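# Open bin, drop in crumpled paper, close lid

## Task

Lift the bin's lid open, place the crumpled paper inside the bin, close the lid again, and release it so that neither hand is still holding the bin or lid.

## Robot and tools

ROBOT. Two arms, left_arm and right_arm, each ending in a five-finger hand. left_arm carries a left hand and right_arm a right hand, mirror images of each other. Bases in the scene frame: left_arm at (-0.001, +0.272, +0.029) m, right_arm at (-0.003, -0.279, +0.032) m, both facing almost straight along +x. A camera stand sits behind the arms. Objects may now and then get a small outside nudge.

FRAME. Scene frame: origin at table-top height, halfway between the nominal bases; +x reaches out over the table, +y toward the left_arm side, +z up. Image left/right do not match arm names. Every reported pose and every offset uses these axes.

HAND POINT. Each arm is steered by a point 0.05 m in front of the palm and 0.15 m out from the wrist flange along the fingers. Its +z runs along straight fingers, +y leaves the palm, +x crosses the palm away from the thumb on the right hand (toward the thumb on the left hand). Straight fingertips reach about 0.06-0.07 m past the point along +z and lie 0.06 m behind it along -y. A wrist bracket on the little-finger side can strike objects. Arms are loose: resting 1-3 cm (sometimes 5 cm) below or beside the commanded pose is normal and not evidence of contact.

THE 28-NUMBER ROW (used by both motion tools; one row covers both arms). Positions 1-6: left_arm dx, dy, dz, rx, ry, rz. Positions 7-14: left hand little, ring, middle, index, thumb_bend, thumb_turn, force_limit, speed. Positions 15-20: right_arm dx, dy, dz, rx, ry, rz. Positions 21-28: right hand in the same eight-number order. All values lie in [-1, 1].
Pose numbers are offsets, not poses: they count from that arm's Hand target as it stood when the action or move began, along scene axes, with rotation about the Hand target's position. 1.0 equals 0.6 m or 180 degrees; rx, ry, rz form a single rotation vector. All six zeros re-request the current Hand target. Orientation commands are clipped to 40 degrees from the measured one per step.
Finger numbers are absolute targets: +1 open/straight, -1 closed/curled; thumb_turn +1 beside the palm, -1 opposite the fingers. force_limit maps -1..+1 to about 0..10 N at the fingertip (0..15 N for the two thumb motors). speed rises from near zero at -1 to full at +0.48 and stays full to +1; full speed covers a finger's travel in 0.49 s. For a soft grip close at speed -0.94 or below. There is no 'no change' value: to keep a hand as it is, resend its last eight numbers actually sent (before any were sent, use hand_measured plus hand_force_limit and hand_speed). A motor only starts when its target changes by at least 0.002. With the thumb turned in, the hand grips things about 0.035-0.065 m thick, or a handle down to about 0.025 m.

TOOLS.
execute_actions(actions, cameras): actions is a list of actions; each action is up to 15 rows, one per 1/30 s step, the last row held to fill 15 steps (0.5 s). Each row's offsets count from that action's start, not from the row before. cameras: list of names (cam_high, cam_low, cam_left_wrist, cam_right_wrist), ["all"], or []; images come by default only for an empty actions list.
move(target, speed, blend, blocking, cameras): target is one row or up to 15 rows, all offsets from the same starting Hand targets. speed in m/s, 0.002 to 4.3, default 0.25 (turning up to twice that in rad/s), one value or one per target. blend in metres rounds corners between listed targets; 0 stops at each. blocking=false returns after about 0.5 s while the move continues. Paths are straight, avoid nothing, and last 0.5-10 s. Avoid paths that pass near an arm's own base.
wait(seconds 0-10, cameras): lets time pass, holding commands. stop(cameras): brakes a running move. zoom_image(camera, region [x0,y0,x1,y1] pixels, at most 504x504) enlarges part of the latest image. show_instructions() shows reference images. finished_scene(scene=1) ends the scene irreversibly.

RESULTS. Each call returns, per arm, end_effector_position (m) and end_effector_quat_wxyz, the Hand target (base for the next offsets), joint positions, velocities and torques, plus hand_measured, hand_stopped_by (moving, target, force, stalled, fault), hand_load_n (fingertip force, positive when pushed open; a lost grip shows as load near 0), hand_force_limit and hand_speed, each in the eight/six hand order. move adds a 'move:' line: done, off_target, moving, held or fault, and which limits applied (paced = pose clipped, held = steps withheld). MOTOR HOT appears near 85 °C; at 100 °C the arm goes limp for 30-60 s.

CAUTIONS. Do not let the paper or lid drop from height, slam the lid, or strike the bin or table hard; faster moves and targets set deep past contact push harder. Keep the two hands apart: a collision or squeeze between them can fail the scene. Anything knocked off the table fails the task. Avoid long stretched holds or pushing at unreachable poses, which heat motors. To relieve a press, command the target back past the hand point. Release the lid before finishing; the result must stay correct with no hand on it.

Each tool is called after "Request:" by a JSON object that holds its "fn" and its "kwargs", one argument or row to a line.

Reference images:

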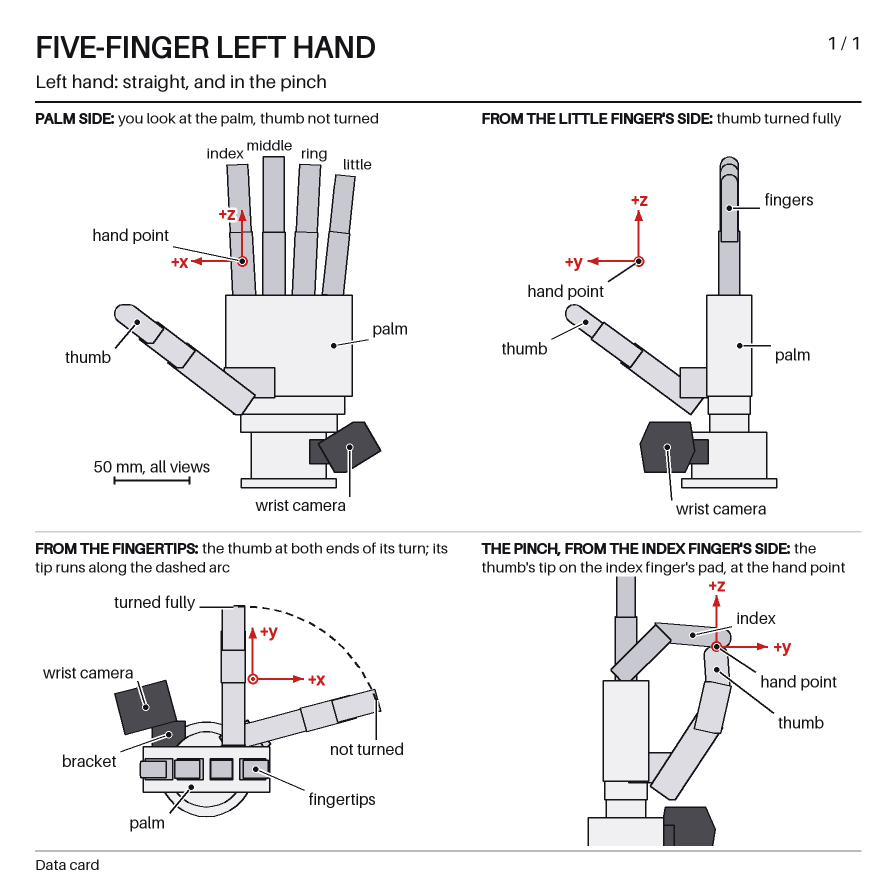

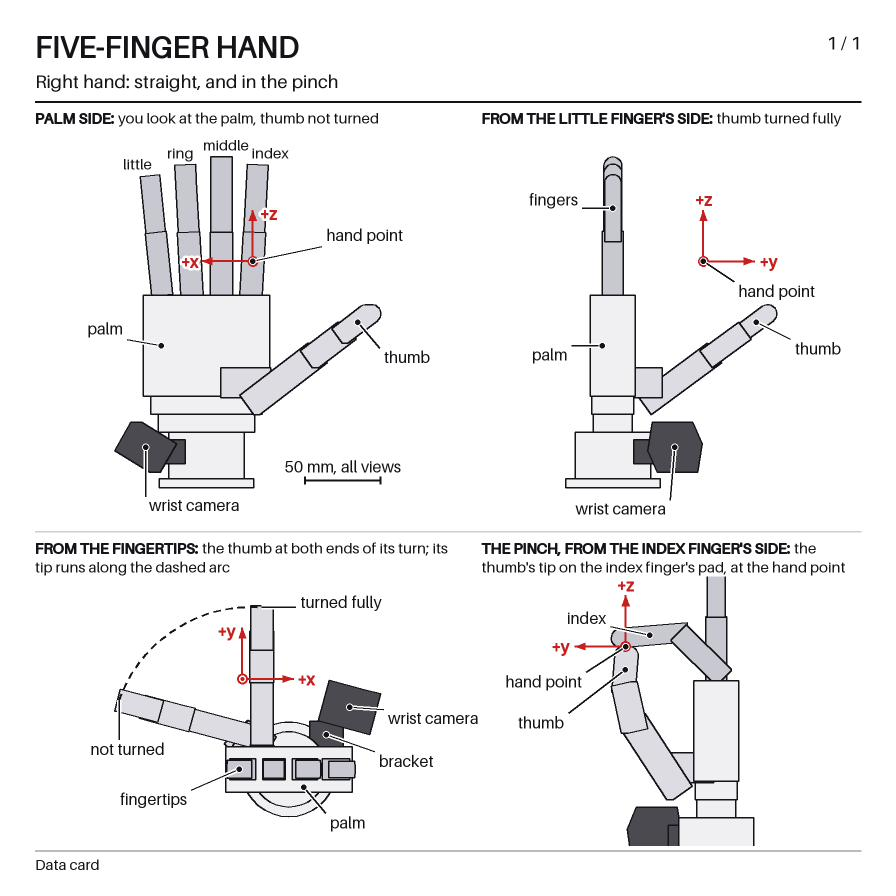

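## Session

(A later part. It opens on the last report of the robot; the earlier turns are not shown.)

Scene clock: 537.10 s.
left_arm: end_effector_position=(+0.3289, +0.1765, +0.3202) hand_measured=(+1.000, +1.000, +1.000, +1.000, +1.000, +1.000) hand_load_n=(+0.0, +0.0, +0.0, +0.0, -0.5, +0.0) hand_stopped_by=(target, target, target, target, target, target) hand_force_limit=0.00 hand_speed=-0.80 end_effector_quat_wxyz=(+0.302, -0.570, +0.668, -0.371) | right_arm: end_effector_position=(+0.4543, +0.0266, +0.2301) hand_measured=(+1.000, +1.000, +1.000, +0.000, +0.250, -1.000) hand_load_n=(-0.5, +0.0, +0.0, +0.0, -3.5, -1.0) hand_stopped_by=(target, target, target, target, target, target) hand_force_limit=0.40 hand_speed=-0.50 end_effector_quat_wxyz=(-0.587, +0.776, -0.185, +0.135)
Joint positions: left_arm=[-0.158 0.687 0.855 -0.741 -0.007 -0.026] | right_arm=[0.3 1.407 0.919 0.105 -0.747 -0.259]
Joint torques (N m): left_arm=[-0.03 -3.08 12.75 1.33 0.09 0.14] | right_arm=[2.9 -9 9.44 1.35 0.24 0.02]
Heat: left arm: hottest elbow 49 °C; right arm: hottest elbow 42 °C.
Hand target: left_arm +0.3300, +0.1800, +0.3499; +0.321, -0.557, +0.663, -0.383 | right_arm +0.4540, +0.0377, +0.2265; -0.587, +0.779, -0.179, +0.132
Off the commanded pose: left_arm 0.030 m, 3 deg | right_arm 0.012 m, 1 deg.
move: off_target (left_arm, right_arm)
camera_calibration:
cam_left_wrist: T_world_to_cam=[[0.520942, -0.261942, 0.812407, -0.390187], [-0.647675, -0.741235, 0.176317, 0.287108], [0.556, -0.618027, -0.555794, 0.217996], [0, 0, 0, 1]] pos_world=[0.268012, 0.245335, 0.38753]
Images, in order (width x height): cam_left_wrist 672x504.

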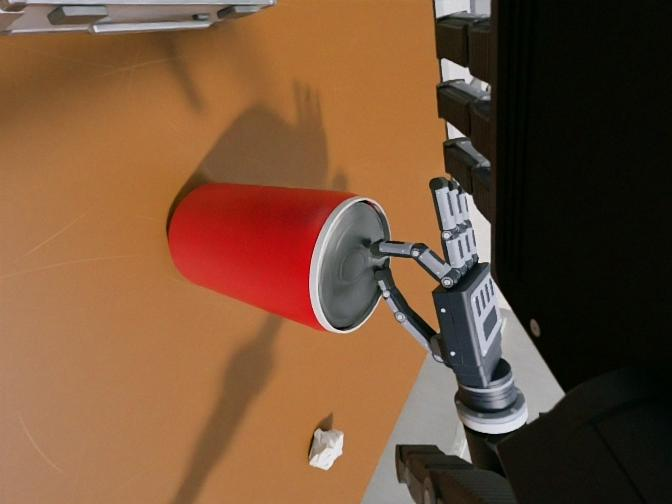

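Request:
{"fn": "move", "kwargs": {
  "target": [
    [0,0,0,0,0,0,1,1,1,1,1,1,0,-0.8,0.004,0.012,0.006,0,0,0,1,1,1,-0.0,0.25,-1,0.4,-0.5]
  ],
  "speed": 0.08,
  "cameras": ["cam_left_wrist"]
}}

Request:
{"fn": "zoom_image", "kwargs": {
  "camera": "cam_left_wrist",
  "region": [350, 200, 450, 300]
}}

Scene clock: 540.93 s.
left_arm: end_effector_position=(+0.3289, +0.1765, +0.3202) hand_measured=(+1.000, +1.000, +1.000, +1.000, +1.000, +1.000) hand_load_n=(-0.5, +0.0, +0.0, +0.0, +0.0, -0.5) hand_stopped_by=(target, target, target, target, target, target) hand_force_limit=0.00 hand_speed=-0.80 end_effector_quat_wxyz=(+0.302, -0.570, +0.668, -0.371) | right_arm: end_effector_position=(+0.4554, +0.0292, +0.2305) hand_measured=(+1.000, +1.000, +1.000, +0.000, +0.248, -1.000) hand_load_n=(+0.0, +0.0, +0.0, +0.0, -4.0, -1.5) hand_stopped_by=(target, target, target, target, target, target) hand_force_limit=0.40 hand_speed=-0.50 end_effector_quat_wxyz=(-0.585, +0.777, -0.187, +0.140)
Joint positions: left_arm=[-0.158 0.687 0.855 -0.741 -0.007 -0.026] | right_arm=[0.31 1.405 0.92 0.105 -0.726 -0.259]
Joint torques (N m): left_arm=[-0.03 -3.02 12.77 1.33 0.08 0.15] | right_arm=[3.19 -8.35 10.88 1.18 0.14 0.1]
Heat: left arm: hottest elbow 49 °C; right arm: hottest elbow 42 °C.
Hand target: left_arm +0.3300, +0.1800, +0.3499; +0.321, -0.557, +0.663, -0.383 | right_arm +0.4564, +0.0449, +0.2301; -0.587, +0.779, -0.179, +0.132
Off the commanded pose: left_arm 0.030 m, 3 deg | right_arm 0.016 m, 1 deg.
move: off_target (left_arm, right_arm)
camera_calibration:
cam_left_wrist: T_world_to_cam=[[0.520942, -0.261942, 0.812407, -0.390187], [-0.647675, -0.741235, 0.176317, 0.287108], [0.556, -0.618027, -0.555794, 0.217996], [0, 0, 0, 1]] pos_world=[0.268012, 0.245335, 0.38753]
Images, in order (width x height): cam_left_wrist 672x504.

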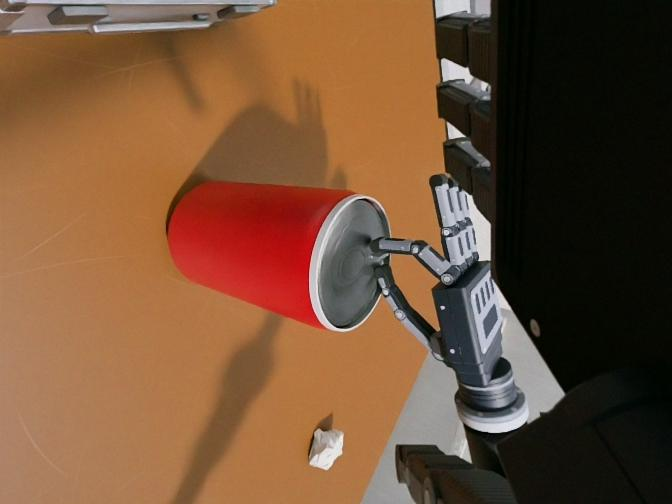

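Scaled by 5.040 from the camera's 672x504 image, which has a finer 960x720 frame.

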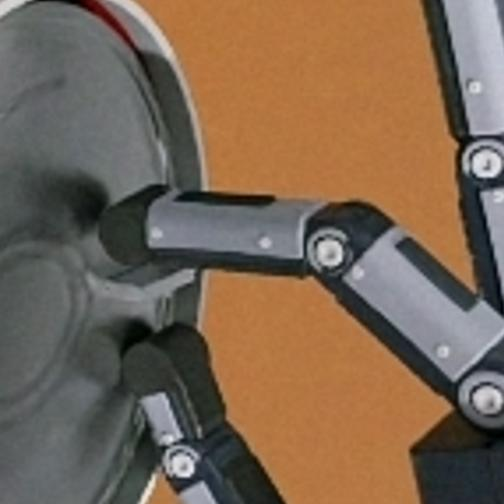

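Request:
{"fn": "move", "kwargs": {
  "target": [
    [0,0,0,0,0,0,1,1,1,1,1,1,0,-0.8,0.0,0.0,0.0,0,0,0,1,1,1,-0.35,0.2,-1,0.4,-0.8]
  ],
  "speed": 0.08,
  "cameras": ["cam_left_wrist"]
}}

Request:
{"fn": "zoom_image", "kwargs": {
  "camera": "cam_left_wrist",
  "region": [350, 200, 450, 300]
}}

Scene clock: 545.57 s.
left_arm: end_effector_position=(+0.3289, +0.1765, +0.3202) hand_measured=(+1.000, +1.000, +1.000, +1.000, +1.000, +1.000) hand_load_n=(+0.5, +0.0, +0.0, +0.0, +0.0, +0.0) hand_stopped_by=(target, target, target, target, target, target) hand_force_limit=0.00 hand_speed=-0.80 end_effector_quat_wxyz=(+0.302, -0.570, +0.668, -0.371) | right_arm: end_effector_position=(+0.4505, +0.0372, +0.2295) hand_measured=(+1.000, +1.000, +1.000, -0.236, +0.200, -1.000) hand_load_n=(+0.0, +0.0, +0.0, +4.5, +0.0, -2.0) hand_stopped_by=(target, target, target, force, target, target) hand_force_limit=0.40 hand_speed=-0.80 end_effector_quat_wxyz=(-0.585, +0.779, -0.181, +0.136)
Joint positions: left_arm=[-0.158 0.687 0.855 -0.741 -0.007 -0.026] | right_arm=[0.328 1.407 0.92 0.105 -0.721 -0.259]
Joint torques (N m): left_arm=[0.03 -3.02 12.75 1.33 0.09 0.14] | right_arm=[2.32 -8.47 10.92 1.2 -0.02 0.11]
Heat: left arm: hottest elbow 49 °C; right arm: hottest elbow 42 °C.
Hand target: left_arm +0.3300, +0.1800, +0.3499; +0.321, -0.557, +0.663, -0.383 | right_arm +0.4564, +0.0449, +0.2301; -0.587, +0.779, -0.179, +0.132
Off the commanded pose: left_arm 0.030 m, 3 deg | right_arm 0.010 m, 1 deg.
move: off_target (left_arm)
camera_calibration:
cam_left_wrist: T_world_to_cam=[[0.520942, -0.261942, 0.812407, -0.390187], [-0.647675, -0.741235, 0.176317, 0.287108], [0.556, -0.618027, -0.555794, 0.217996], [0, 0, 0, 1]] pos_world=[0.268012, 0.245335, 0.38753]
Images, in order (width x height): cam_left_wrist 672x504.

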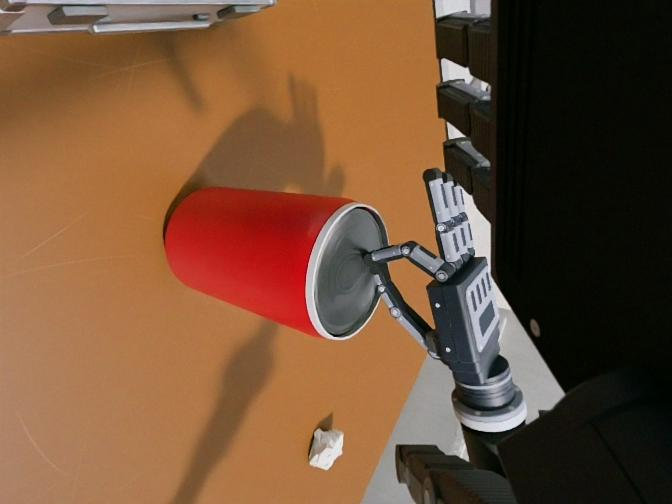

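Scaled by 5.040 from the camera's 672x504 image, which has a finer 960x720 frame.

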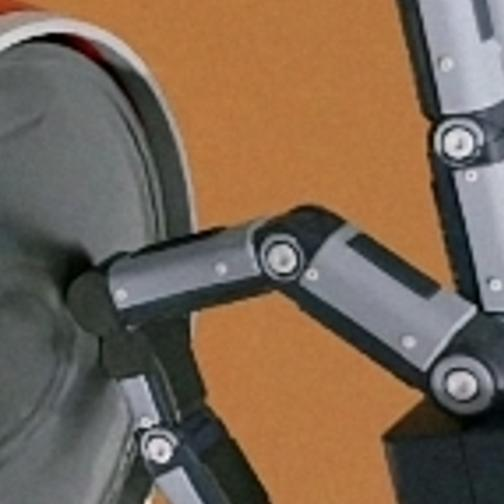

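Request:
{"fn": "move", "kwargs": {
  "target": [
    [0,0,0,0,0,0,1,1,1,1,1,1,0,-0.8,0.0,0.0,0.0,0,0,0,1,1,1,-0.55,0.08,-1,0.4,-0.8]
  ],
  "speed": 0.08,
  "cameras": ["cam_left_wrist"]
}}

Request:
{"fn": "zoom_image", "kwargs": {
  "camera": "cam_left_wrist",
  "region": [300, 175, 450, 325]
}}

Scene clock: 548.57 s.
left_arm: end_effector_position=(+0.3289, +0.1765, +0.3202) hand_measured=(+1.000, +1.000, +1.000, +1.000, +1.000, +1.000) hand_load_n=(+0.0, +0.0, +0.0, +0.0, +0.0, +0.0) hand_stopped_by=(target, target, target, target, target, target) hand_force_limit=0.00 hand_speed=-0.80 end_effector_quat_wxyz=(+0.302, -0.570, +0.668, -0.371) | right_arm: end_effector_position=(+0.4505, +0.0372, +0.2295) hand_measured=(+1.000, +1.000, +1.000, -0.248, +0.178, -1.000) hand_load_n=(+0.0, -0.5, +0.0, +11.5, +10.0, -1.5) hand_stopped_by=(target, target, target, force, force, target) hand_force_limit=0.40 hand_speed=-0.80 end_effector_quat_wxyz=(-0.585, +0.779, -0.181, +0.136)
Joint positions: left_arm=[-0.158 0.687 0.855 -0.741 -0.007 -0.026] | right_arm=[0.328 1.407 0.92 0.105 -0.721 -0.259]
Joint torques (N m): left_arm=[0.03 -3.08 12.74 1.32 0.09 0.14] | right_arm=[2.32 -8.47 10.92 1.18 -0.03 0.1]
Heat: left arm: hottest elbow 49 °C; right arm: hottest elbow 42 °C.
Hand target: left_arm +0.3300, +0.1800, +0.3499; +0.321, -0.557, +0.663, -0.383 | right_arm +0.4564, +0.0449, +0.2301; -0.587, +0.779, -0.179, +0.132
Off the commanded pose: left_arm 0.030 m, 3 deg | right_arm 0.010 m, 1 deg.
move: off_target (left_arm)
camera_calibration:
cam_left_wrist: T_world_to_cam=[[0.520942, -0.261942, 0.812407, -0.390187], [-0.647675, -0.741235, 0.176317, 0.287108], [0.556, -0.618027, -0.555794, 0.217996], [0, 0, 0, 1]] pos_world=[0.268012, 0.245335, 0.38753]
Images, in order (width x height): cam_left_wrist 672x504.

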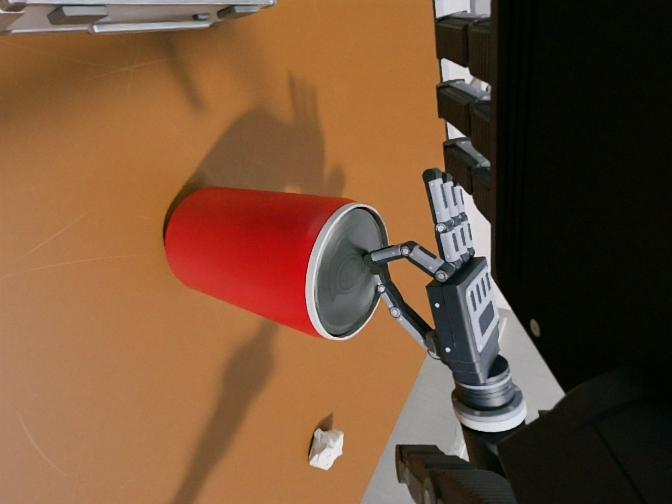

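Scaled by 3.360 from the camera's 672x504 image, which has a finer 960x720 frame.

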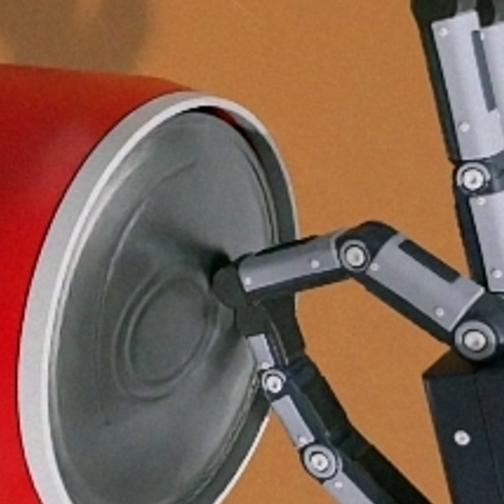

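Request:
{"fn": "move", "kwargs": {
  "target": [
    [0,0,0,0,0,0,1,1,1,1,1,1,0,-0.8,-0.005,0.0,0.06,0,0,0,1,1,1,-0.55,0.08,-1,0.4,-0.8]
  ],
  "speed": 0.05,
  "cameras": ["cam_left_wrist"]
}}

Request:
{"fn": "zoom_image", "kwargs": {
  "camera": "cam_left_wrist",
  "region": [300, 175, 450, 325]
}}

Scene clock: 553.10 s.
left_arm: end_effector_position=(+0.3289, +0.1765, +0.3202) hand_measured=(+1.000, +1.000, +1.000, +1.000, +1.000, +1.000) hand_load_n=(+0.0, +0.0, -0.5, +0.0, +0.0, +0.0) hand_stopped_by=(target, target, target, target, target, target) hand_force_limit=0.00 hand_speed=-0.80 end_effector_quat_wxyz=(+0.302, -0.570, +0.668, -0.371) | right_arm: end_effector_position=(+0.4461, +0.0343, +0.2303) hand_measured=(+1.000, +1.000, +1.000, -0.248, +0.178, -1.000) hand_load_n=(+0.0, -0.5, +0.0, +11.5, +9.0, -2.0) hand_stopped_by=(target, target, target, force, force, target) hand_force_limit=0.40 hand_speed=-0.80 end_effector_quat_wxyz=(-0.572, +0.788, -0.195, +0.120)
Joint positions: left_arm=[-0.158 0.687 0.855 -0.741 -0.007 -0.026] | right_arm=[0.327 1.399 0.942 0.023 -0.72 -0.262]
Joint torques (N m): left_arm=[0.03 -3.08 12.74 1.33 0.08 0.14] | right_arm=[2.26 -12.16 13.55 0.61 -0.06 0.13]
Heat: left arm: hottest elbow 49 °C; right arm: hottest elbow 42 °C.
Hand target: left_arm +0.3300, +0.1800, +0.3499; +0.321, -0.557, +0.663, -0.383 | right_arm +0.4534, +0.0449, +0.2661; -0.587, +0.779, -0.179, +0.132
Off the commanded pose: left_arm 0.030 m, 3 deg | right_arm 0.038 m, 3 deg.
move: off_target (left_arm, right_arm)
camera_calibration:
cam_left_wrist: T_world_to_cam=[[0.520942, -0.261942, 0.812407, -0.390187], [-0.647675, -0.741235, 0.176317, 0.287108], [0.556, -0.618027, -0.555794, 0.217996], [0, 0, 0, 1]] pos_world=[0.268012, 0.245335, 0.38753]
Images, in order (width x height): cam_left_wrist 672x504.

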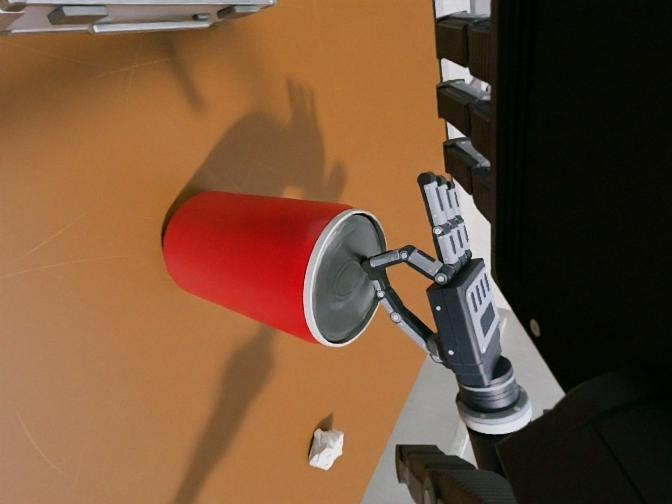

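Scaled by 3.360 from the camera's 672x504 image, which has a finer 960x720 frame.

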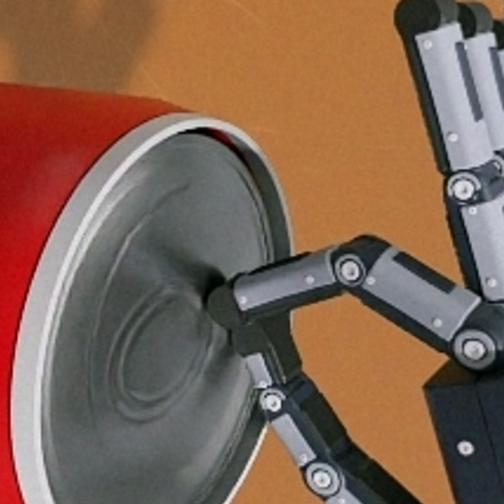

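Request:
{"fn": "move", "kwargs": {
  "target": [
    [0,0,0,0,0,0,1,1,1,1,1,1,0,-0.8,0.005,0.0,0.035,0,0,0,1,1,1,-0.55,0.08,-1,0.4,-0.8]
  ],
  "speed": 0.05,
  "cameras": ["cam_left_wrist","cam_low"]
}}

Request:
{"fn": "zoom_image", "kwargs": {
  "camera": "cam_left_wrist",
  "region": [300, 175, 450, 325]
}}

Request:
{"fn": "zoom_image", "kwargs": {
  "camera": "cam_low",
  "region": [260, 180, 380, 300]
}}

Scene clock: 557.07 s.
left_arm: end_effector_position=(+0.3289, +0.1765, +0.3202) hand_measured=(+1.000, +1.000, +1.000, +1.000, +1.000, +1.000) hand_load_n=(+0.0, +0.0, +0.0, +0.0, +0.0, +0.0) hand_stopped_by=(target, target, target, target, target, target) hand_force_limit=0.00 hand_speed=-0.80 end_effector_quat_wxyz=(+0.302, -0.570, +0.668, -0.371) | right_arm: end_effector_position=(+0.4450, +0.0354, +0.2397) hand_measured=(+1.000, +1.000, +1.000, -0.248, +0.178, -1.000) hand_load_n=(+0.0, +0.0, +0.0, +11.0, +8.0, -1.5) hand_stopped_by=(target, target, target, force, force, target) hand_force_limit=0.40 hand_speed=-0.80 end_effector_quat_wxyz=(-0.566, +0.792, -0.198, +0.112)
Joint positions: left_arm=[-0.158 0.687 0.855 -0.741 -0.007 -0.026] | right_arm=[0.33 1.391 0.974 -0.043 -0.72 -0.266]
Joint torques (N m): left_arm=[-0.03 -3.02 12.74 1.32 0.09 0.14] | right_arm=[2.14 -12.75 14.72 0.79 -0.18 0.11]
Heat: left arm: hottest elbow 49 °C; right arm: hottest elbow 42 °C.
Hand target: left_arm +0.3300, +0.1800, +0.3499; +0.321, -0.557, +0.663, -0.383 | right_arm +0.4564, +0.0449, +0.2871; -0.587, +0.779, -0.179, +0.132
Off the commanded pose: left_arm 0.030 m, 3 deg | right_arm 0.050 m, 4 deg.
move: off_target (left_arm, right_arm)
camera_calibration:
cam_left_wrist: T_world_to_cam=[[0.520942, -0.261942, 0.812407, -0.390187], [-0.647675, -0.741235, 0.176317, 0.287108], [0.556, -0.618027, -0.555794, 0.217996], [0, 0, 0, 1]] pos_world=[0.268012, 0.245335, 0.38753]
Images, in order (width x height): cam_low 672x504, cam_left_wrist 672x504.

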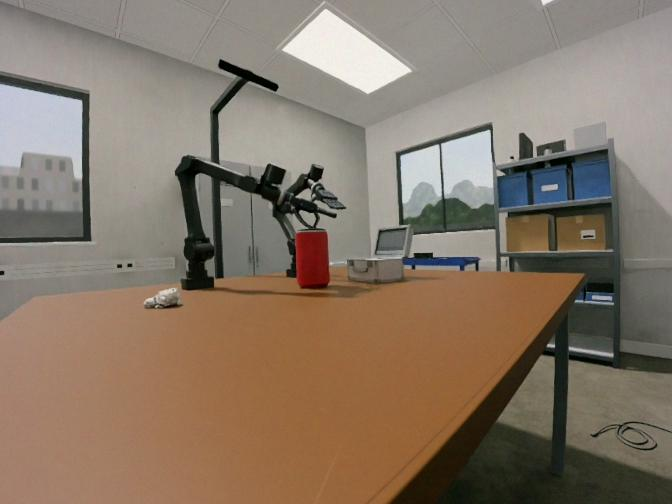

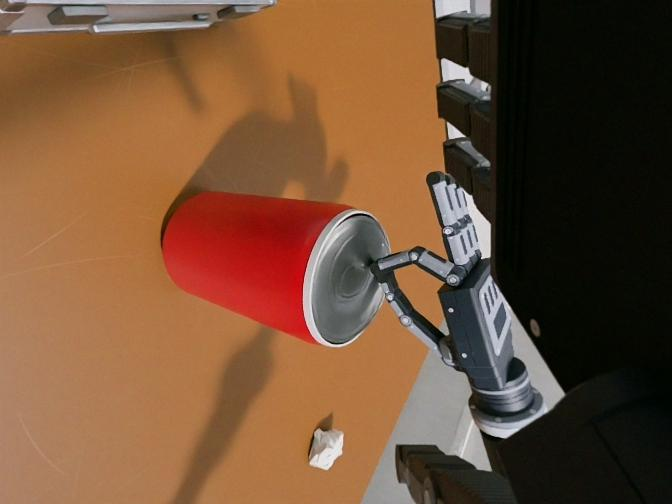

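Scaled by 3.360 from the camera's 672x504 image, which has a finer 960x720 frame.

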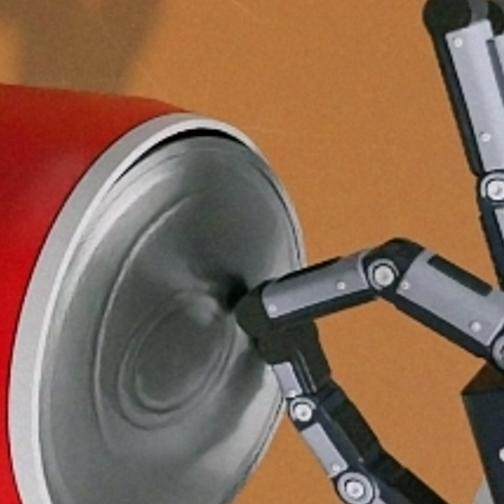

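Scaled by 4.200 from the camera's 672x504 image, which has a finer 960x720 frame.

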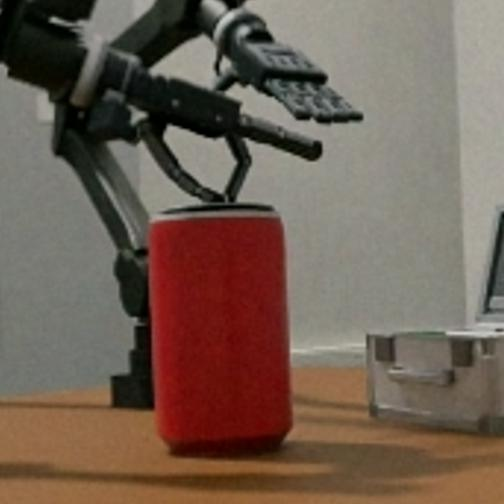

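Request:
{"fn": "move", "kwargs": {
  "target": [
    [0,0,0,0,0,0,1,1,1,1,1,1,0,-0.8,-0.012,0.006,0.04,0,0,0,1,1,1,-0.55,0.08,-1,0.4,-0.8]
  ],
  "speed": 0.05,
  "cameras": ["cam_left_wrist","cam_low"]
}}

Request:
{"fn": "zoom_image", "kwargs": {
  "camera": "cam_left_wrist",
  "region": [300, 175, 450, 325]
}}

Request:
{"fn": "zoom_image", "kwargs": {
  "camera": "cam_low",
  "region": [260, 180, 380, 300]
}}

Scene clock: 567.73 s.
left_arm: end_effector_position=(+0.3289, +0.1765, +0.3202) hand_measured=(+1.000, +1.000, +1.000, +1.000, +1.000, +1.000) hand_load_n=(+0.0, +0.0, +0.0, +0.0, +0.0, +0.0) hand_stopped_by=(target, target, target, target, target, target) hand_force_limit=0.00 hand_speed=-0.80 end_effector_quat_wxyz=(+0.302, -0.570, +0.668, -0.371) | right_arm: end_effector_position=(+0.4394, +0.0418, +0.2742) hand_measured=(+1.000, +1.000, +1.000, -0.250, +0.176, -1.000) hand_load_n=(+0.0, +0.0, +0.0, +0.0, +0.0, +0.0) hand_stopped_by=(target, target, target, force, force, target) hand_force_limit=0.40 hand_speed=-0.80 end_effector_quat_wxyz=(-0.572, +0.790, -0.188, +0.118)
Joint positions: left_arm=[-0.158 0.687 0.855 -0.741 -0.007 -0.026] | right_arm=[0.346 1.345 1.015 -0.105 -0.712 -0.265]
Joint torques (N m): left_arm=[-0.03 -3.02 12.75 1.33 0.09 0.14] | right_arm=[2.32 -11.22 14.46 0.83 0.06 0.18]
Heat: left arm: hottest elbow 49 °C; right arm: hottest elbow 43 °C.
Hand target: left_arm +0.3300, +0.1800, +0.3499; +0.321, -0.557, +0.663, -0.383 | right_arm +0.4492, +0.0485, +0.3111; -0.587, +0.779, -0.179, +0.132
Off the commanded pose: left_arm 0.030 m, 3 deg | right_arm 0.039 m, 3 deg.
move: off_target (left_arm, right_arm)
camera_calibration:
cam_left_wrist: T_world_to_cam=[[0.520942, -0.261942, 0.812407, -0.390187], [-0.647675, -0.741235, 0.176317, 0.287108], [0.556, -0.618027, -0.555794, 0.217996], [0, 0, 0, 1]] pos_world=[0.268012, 0.245335, 0.38753]
Images, in order (width x height): cam_low 672x504, cam_left_wrist 672x504.

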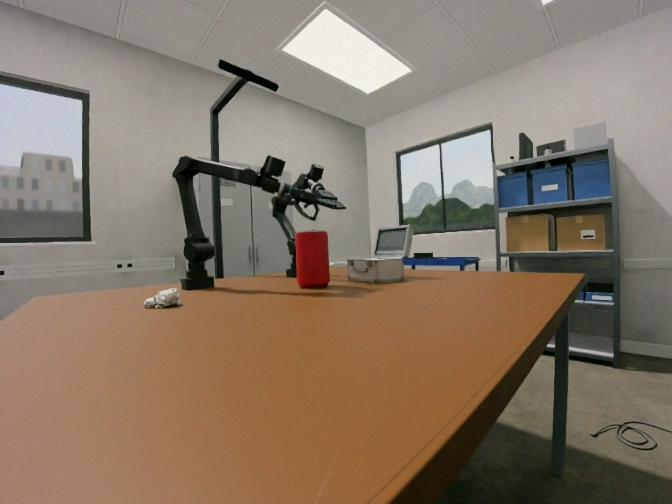

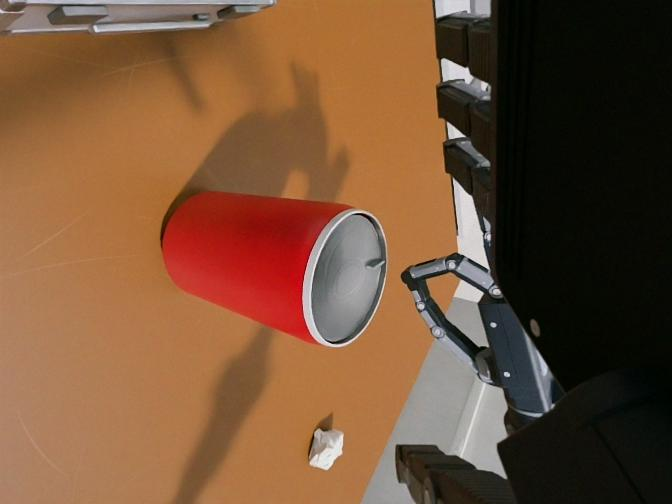

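Scaled by 3.360 from the camera's 672x504 image, which has a finer 960x720 frame.

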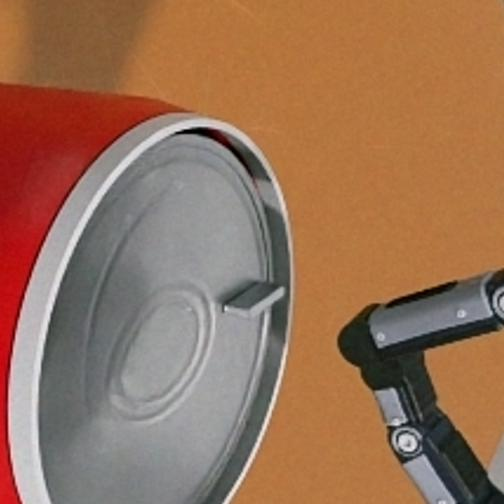

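Scaled by 4.200 from the camera's 672x504 image, which has a finer 960x720 frame.

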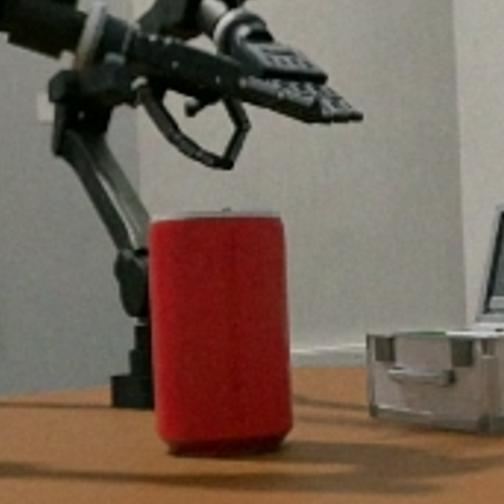

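Request:
{"fn": "execute_actions", "kwargs": {
  "actions": [],
  "cameras": ["all"]
}}

Scene clock: 578.07 s.
left_arm: end_effector_position=(+0.3289, +0.1765, +0.3202) hand_measured=(+1.000, +1.000, +1.000, +1.000, +1.000, +1.000) hand_load_n=(+0.0, +0.0, +0.0, +0.0, +0.0, +0.0) hand_stopped_by=(target, target, target, target, target, target) hand_force_limit=0.00 hand_speed=-0.80 end_effector_quat_wxyz=(+0.302, -0.570, +0.668, -0.371) | right_arm: end_effector_position=(+0.4394, +0.0418, +0.2742) hand_measured=(+1.000, +1.000, +1.000, -0.250, +0.176, -1.000) hand_load_n=(+0.0, +0.0, +0.0, +0.0, +0.0, +0.0) hand_stopped_by=(target, target, target, force, force, target) hand_force_limit=0.40 hand_speed=-0.80 end_effector_quat_wxyz=(-0.572, +0.790, -0.188, +0.118)
Joint positions: left_arm=[-0.158 0.687 0.855 -0.741 -0.007 -0.026] | right_arm=[0.346 1.345 1.015 -0.105 -0.712 -0.265]
Joint velocities: within noise
Joint torques (N m): left_arm=[0.03 -3.08 12.75 1.32 0.08 0.14] | right_arm=[2.32 -11.16 14.43 0.77 0.06 0.18]
Motor temperatures (°C): left_arm=[34 35 49 30 31 30] | right_arm=[29 38 44 32 33 29]
Heat: left arm: hottest elbow 49 °C; right arm: hottest elbow 44 °C.
Hand target: left_arm +0.3300, +0.1800, +0.3499; +0.321, -0.557, +0.663, -0.383 | right_arm +0.4492, +0.0485, +0.3111; -0.587, +0.779, -0.179, +0.132
Off the commanded pose: left_arm 0.030 m, 3 deg | right_arm 0.039 m, 3 deg.
camera_calibration:
cam_left_wrist: T_world_to_cam=[[0.520942, -0.261942, 0.812407, -0.390187], [-0.647675, -0.741235, 0.176317, 0.287108], [0.556, -0.618027, -0.555794, 0.217996], [0, 0, 0, 1]] pos_world=[0.268012, 0.245335, 0.38753]
cam_right_wrist: T_world_to_cam=[[0.11644, -0.380249, -0.917525, 0.216776], [-0.981792, -0.18367, -0.0484773, 0.449834], [-0.150089, 0.906463, -0.394712, 0.249027], [0, 0, 0, 1]] pos_world=[0.453778, -0.0606839, 0.318998]

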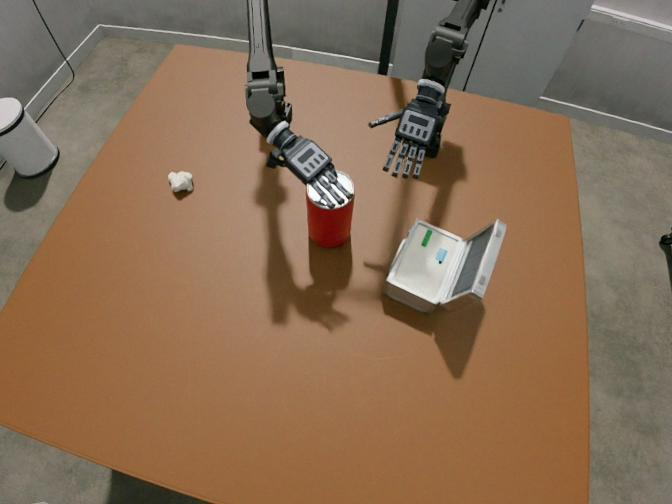

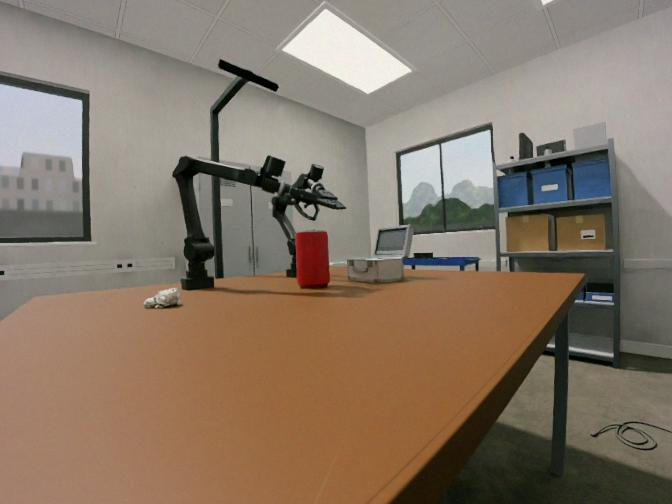

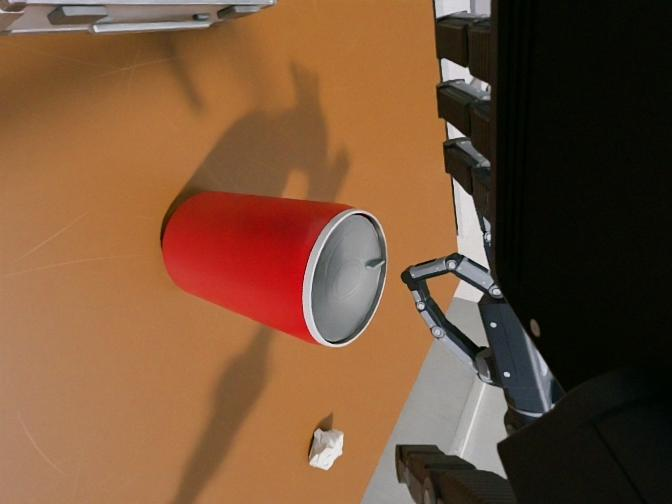

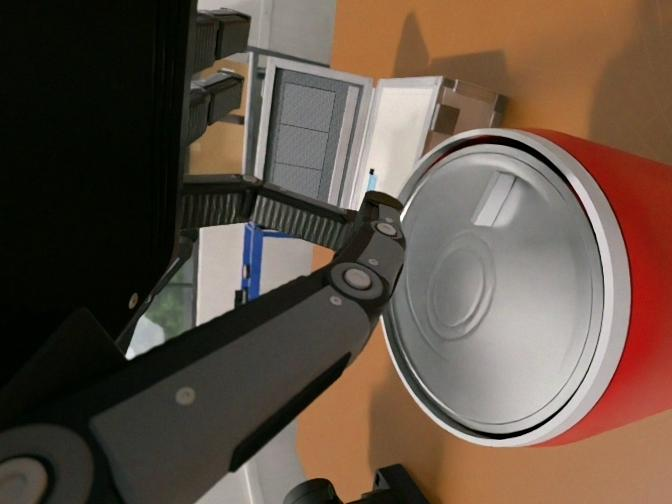

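Request:
{"fn": "zoom_image", "kwargs": {
  "camera": "cam_right_wrist",
  "region": [370, 110, 650, 460]
}}

Request:
{"fn": "zoom_image", "kwargs": {
  "camera": "cam_left_wrist",
  "region": [290, 190, 440, 360]
}}

Scaled by 1.440 from the camera's 672x504 image, which has a finer 960x720 frame.

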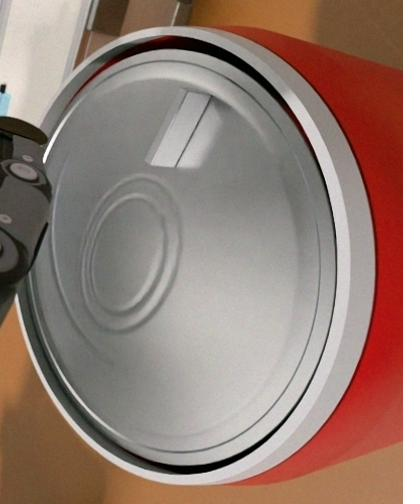

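Scaled by 2.965 from the camera's 672x504 image, which has a finer 960x720 frame.

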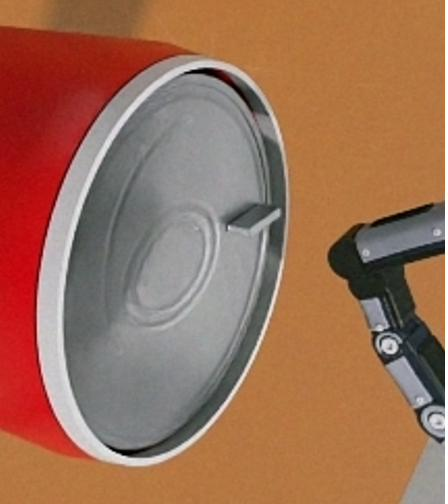

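Request:
{"fn": "move", "kwargs": {
  "target": [0,0,0,0,0,0,1,1,1,1,1,1,0,-0.8,0.005,-0.024,-0.102,0,0,0,1,1,1,0.03,0.25,-1,0.4,-0.2],
  "speed": 0.08,
  "cameras": ["cam_left_wrist"]
}}

Request:
{"fn": "zoom_image", "kwargs": {
  "camera": "cam_left_wrist",
  "region": [350, 200, 450, 300]
}}

Scene clock: 585.57 s.
left_arm: end_effector_position=(+0.3289, +0.1765, +0.3202) hand_measured=(+1.000, +1.000, +1.000, +1.000, +1.000, +1.000) hand_load_n=(+0.0, +0.0, +0.0, +0.0, +0.0, +0.0) hand_stopped_by=(target, target, target, target, target, target) hand_force_limit=0.00 hand_speed=-0.80 end_effector_quat_wxyz=(+0.302, -0.570, +0.668, -0.371) | right_arm: end_effector_position=(+0.4486, +0.0327, +0.2503) hand_measured=(+1.000, +1.000, +1.000, +0.030, +0.250, -1.000) hand_load_n=(+0.0, +0.0, +0.0, +0.0, +0.0, +0.0) hand_stopped_by=(target, target, target, target, target, target) hand_force_limit=0.40 hand_speed=-0.20 end_effector_quat_wxyz=(-0.581, +0.782, -0.185, +0.129)
Joint positions: left_arm=[-0.158 0.687 0.855 -0.741 -0.007 -0.026] | right_arm=[0.319 1.376 0.96 0.012 -0.734 -0.265]
Joint torques (N m): left_arm=[0.03 -3.08 12.75 1.32 0.09 0.15] | right_arm=[0.97 -9.41 8.83 2.17 -0.32 -0.02]
Heat: left arm: hottest elbow 49 °C; right arm: hottest elbow 44 °C.
Hand target: left_arm +0.3300, +0.1800, +0.3499; +0.321, -0.557, +0.663, -0.383 | right_arm +0.4522, +0.0341, +0.2499; -0.587, +0.779, -0.179, +0.132
Off the commanded pose: left_arm 0.030 m, 3 deg | right_arm 0.004 m, 1 deg.
move: off_target (left_arm)
camera_calibration:
cam_left_wrist: T_world_to_cam=[[0.520942, -0.261942, 0.812407, -0.390187], [-0.647675, -0.741235, 0.176317, 0.287108], [0.556, -0.618027, -0.555794, 0.217996], [0, 0, 0, 1]] pos_world=[0.268012, 0.245335, 0.38753]
Images, in order (width x height): cam_left_wrist 672x504.

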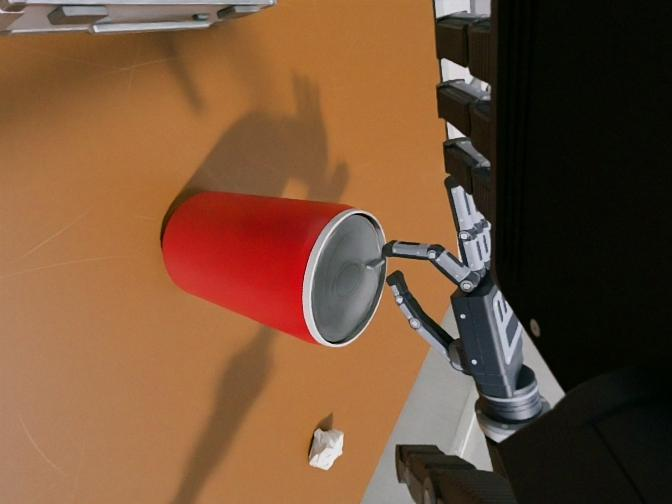

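Scaled by 5.040 from the camera's 672x504 image, which has a finer 960x720 frame.

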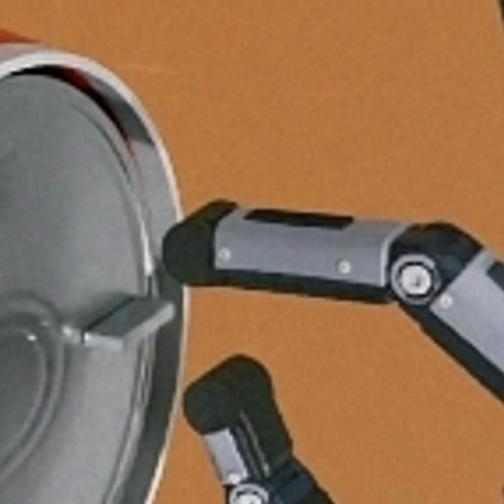

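Request:
{"fn": "move", "kwargs": {
  "target": [0,0,0,0,0,0,1,1,1,1,1,1,0,-0.8,-0.0033,-0.0037,-0.0348,0,0,0,1,1,1,0.03,0.25,-1,0.4,-0.2],
  "speed": 0.05,
  "cameras": ["cam_left_wrist"]
}}

Request:
{"fn": "zoom_image", "kwargs": {
  "camera": "cam_left_wrist",
  "region": [350, 200, 450, 300]
}}

Scene clock: 591.80 s.
left_arm: end_effector_position=(+0.3289, +0.1765, +0.3202) hand_measured=(+1.000, +1.000, +1.000, +1.000, +1.000, +1.000) hand_load_n=(+0.0, +0.0, +0.0, +0.0, +0.0, +0.0) hand_stopped_by=(target, target, target, target, target, target) hand_force_limit=0.00 hand_speed=-0.80 end_effector_quat_wxyz=(+0.302, -0.570, +0.668, -0.371) | right_arm: end_effector_position=(+0.4456, +0.0316, +0.2321) hand_measured=(+1.000, +1.000, +1.000, +0.030, +0.250, -1.000) hand_load_n=(+0.0, +0.0, +0.0, +0.0, +0.0, +0.0) hand_stopped_by=(target, target, target, target, target, target) hand_force_limit=0.40 hand_speed=-0.20 end_effector_quat_wxyz=(-0.583, +0.781, -0.184, +0.128)
Joint positions: left_arm=[-0.158 0.687 0.855 -0.741 -0.007 -0.026] | right_arm=[0.317 1.391 0.92 0.07 -0.738 -0.262]
Joint torques (N m): left_arm=[-0.03 -3.08 12.75 1.32 0.08 0.14] | right_arm=[1.03 -9.05 8.49 2.15 -0.29 -0.03]
Heat: left arm: hottest elbow 50 °C; right arm: hottest elbow 44 °C.
Hand target: left_arm +0.3300, +0.1800, +0.3499; +0.321, -0.557, +0.663, -0.383 | right_arm +0.4502, +0.0318, +0.2291; -0.587, +0.779, -0.179, +0.132
Off the commanded pose: left_arm 0.030 m, 3 deg | right_arm 0.006 m, 1 deg.
move: off_target (left_arm)
camera_calibration:
cam_left_wrist: T_world_to_cam=[[0.520942, -0.261942, 0.812407, -0.390187], [-0.647675, -0.741235, 0.176317, 0.287108], [0.556, -0.618027, -0.555794, 0.217996], [0, 0, 0, 1]] pos_world=[0.268012, 0.245335, 0.38753]
Images, in order (width x height): cam_left_wrist 672x504.

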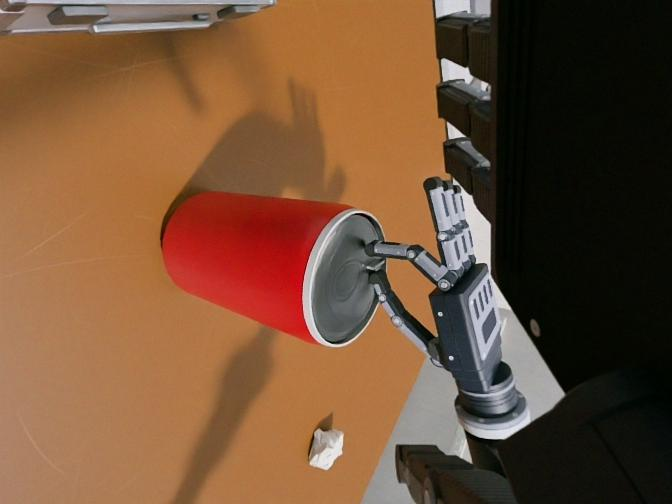

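Scaled by 5.040 from the camera's 672x504 image, which has a finer 960x720 frame.

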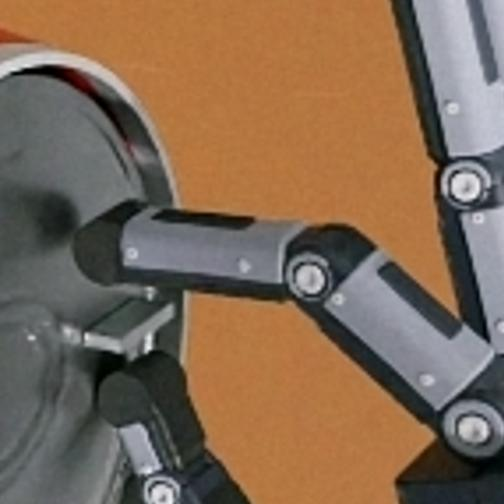

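Request:
{"fn": "move", "kwargs": {
  "target": [0,0,0,0,0,0,1,1,1,1,1,1,0,-0.8,0.0050,-0.0025,-0.0045,0,0,0,1,1,1,0.03,0.25,-1,0.4,-0.2],
  "speed": 0.05,
  "cameras": ["cam_left_wrist"]
}}

Request:
{"fn": "zoom_image", "kwargs": {
  "camera": "cam_left_wrist",
  "region": [350, 200, 450, 300]
}}

Scene clock: 596.47 s.
left_arm: end_effector_position=(+0.3289, +0.1765, +0.3202) hand_measured=(+1.000, +1.000, +1.000, +1.000, +1.000, +1.000) hand_load_n=(+0.0, +0.0, +0.0, +0.0, +0.0, +0.0) hand_stopped_by=(target, target, target, target, target, target) hand_force_limit=0.00 hand_speed=-0.80 end_effector_quat_wxyz=(+0.302, -0.570, +0.668, -0.371) | right_arm: end_effector_position=(+0.4465, +0.0317, +0.2321) hand_measured=(+1.000, +1.000, +1.000, +0.030, +0.250, -1.000) hand_load_n=(+0.0, +0.0, +0.0, +0.0, -0.5, +0.0) hand_stopped_by=(target, target, target, target, target, target) hand_force_limit=0.40 hand_speed=-0.20 end_effector_quat_wxyz=(-0.584, +0.780, -0.182, +0.128)
Joint positions: left_arm=[-0.158 0.687 0.855 -0.741 -0.007 -0.026] | right_arm=[0.316 1.394 0.92 0.078 -0.743 -0.262]
Joint torques (N m): left_arm=[-0.03 -3.08 12.75 1.32 0.08 0.14] | right_arm=[0.97 -8.64 8.65 2.1 -0.27 -0.06]
Heat: left arm: hottest elbow 50 °C; right arm: hottest elbow 44 °C.
Hand target: left_arm +0.3300, +0.1800, +0.3499; +0.321, -0.557, +0.663, -0.383 | right_arm +0.4532, +0.0303, +0.2264; -0.587, +0.779, -0.179, +0.132
Off the commanded pose: left_arm 0.030 m, 3 deg | right_arm 0.009 m, 1 deg.
move: off_target (left_arm)
camera_calibration:
cam_left_wrist: T_world_to_cam=[[0.520942, -0.261942, 0.812407, -0.390187], [-0.647675, -0.741235, 0.176317, 0.287108], [0.556, -0.618027, -0.555794, 0.217996], [0, 0, 0, 1]] pos_world=[0.268012, 0.245335, 0.38753]
Images, in order (width x height): cam_left_wrist 672x504.

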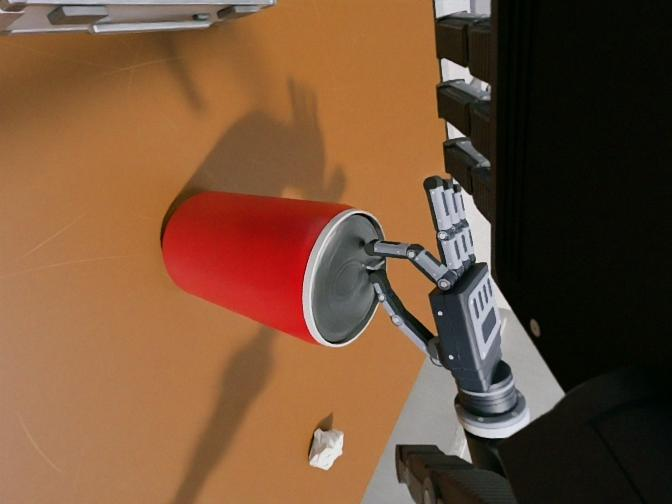

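Scaled by 5.040 from the camera's 672x504 image, which has a finer 960x720 frame.

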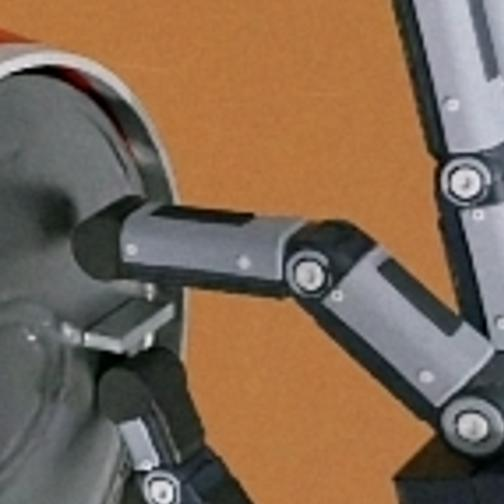

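Request:
{"fn": "move", "kwargs": {
  "target": [
    [0,0,0,0,0,0,1,1,1,1,1,1,0,-0.8,0,0,0,0,0,0,1,1,1,-0.4,0.2,-1,0.4,-0.8],
    [0,0,0,0,0,0,1,1,1,1,1,1,0,-0.8,0,0,0,0,0,0,1,1,1,-0.60,0.08,-1,0.65,-0.8]
  ],
  "speed": 0.05,
  "cameras": ["cam_left_wrist"]
}}

Request:
{"fn": "zoom_image", "kwargs": {
  "camera": "cam_left_wrist",
  "region": [350, 200, 450, 300]
}}

Scene clock: 601.47 s.
left_arm: end_effector_position=(+0.3289, +0.1765, +0.3202) hand_measured=(+1.000, +1.000, +1.000, +1.000, +1.000, +1.000) hand_load_n=(+0.0, +0.0, +0.0, +0.0, +0.0, +0.0) hand_stopped_by=(target, target, target, target, target, target) hand_force_limit=0.00 hand_speed=-0.80 end_effector_quat_wxyz=(+0.302, -0.570, +0.668, -0.371) | right_arm: end_effector_position=(+0.4460, +0.0333, +0.2301) hand_measured=(+1.000, +1.000, +1.000, -0.254, +0.180, -1.000) hand_load_n=(+0.0, +0.0, +0.0, +13.5, +11.5, +0.0) hand_stopped_by=(target, target, target, force, force, target) hand_force_limit=0.65 hand_speed=-0.80 end_effector_quat_wxyz=(-0.584, +0.781, -0.183, +0.126)
Joint positions: left_arm=[-0.158 0.687 0.855 -0.741 -0.007 -0.026] | right_arm=[0.319 1.399 0.92 0.079 -0.743 -0.26]
Joint torques (N m): left_arm=[-0.03 -3.08 12.74 1.32 0.08 0.14] | right_arm=[0.91 -9 8.65 2.02 -0.27 -0.06]
Heat: left arm: hottest elbow 50 °C; right arm: hottest elbow 44 °C.
Hand target: left_arm +0.3300, +0.1800, +0.3499; +0.321, -0.557, +0.663, -0.383 | right_arm +0.4532, +0.0303, +0.2264; -0.587, +0.779, -0.179, +0.132
Off the commanded pose: left_arm 0.030 m, 3 deg | right_arm 0.009 m, 1 deg.
move: off_target (left_arm)
camera_calibration:
cam_left_wrist: T_world_to_cam=[[0.520942, -0.261942, 0.812407, -0.390187], [-0.647675, -0.741235, 0.176317, 0.287108], [0.556, -0.618027, -0.555794, 0.217996], [0, 0, 0, 1]] pos_world=[0.268012, 0.245335, 0.38753]
Images, in order (width x height): cam_left_wrist 672x504.

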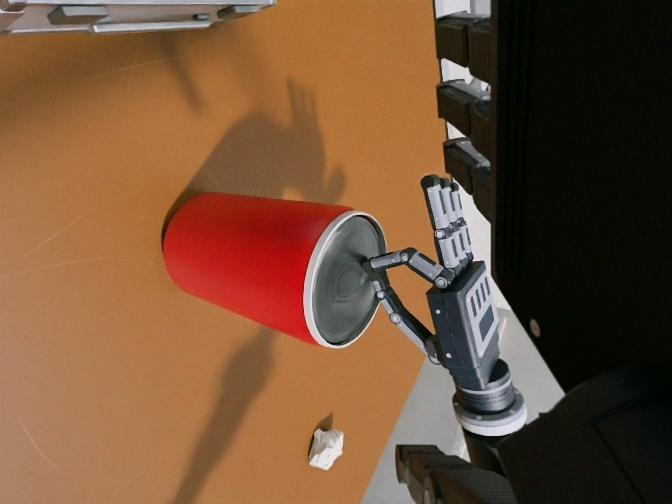

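Scaled by 5.040 from the camera's 672x504 image, which has a finer 960x720 frame.

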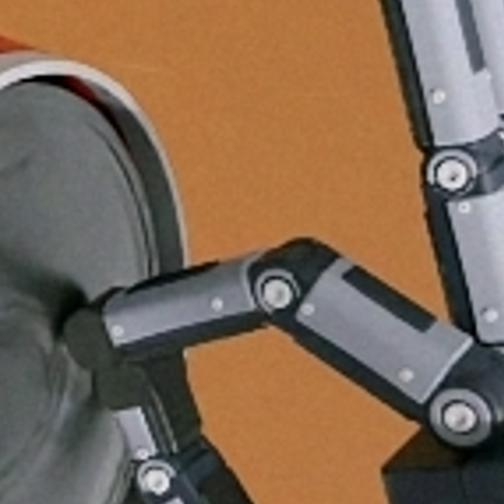

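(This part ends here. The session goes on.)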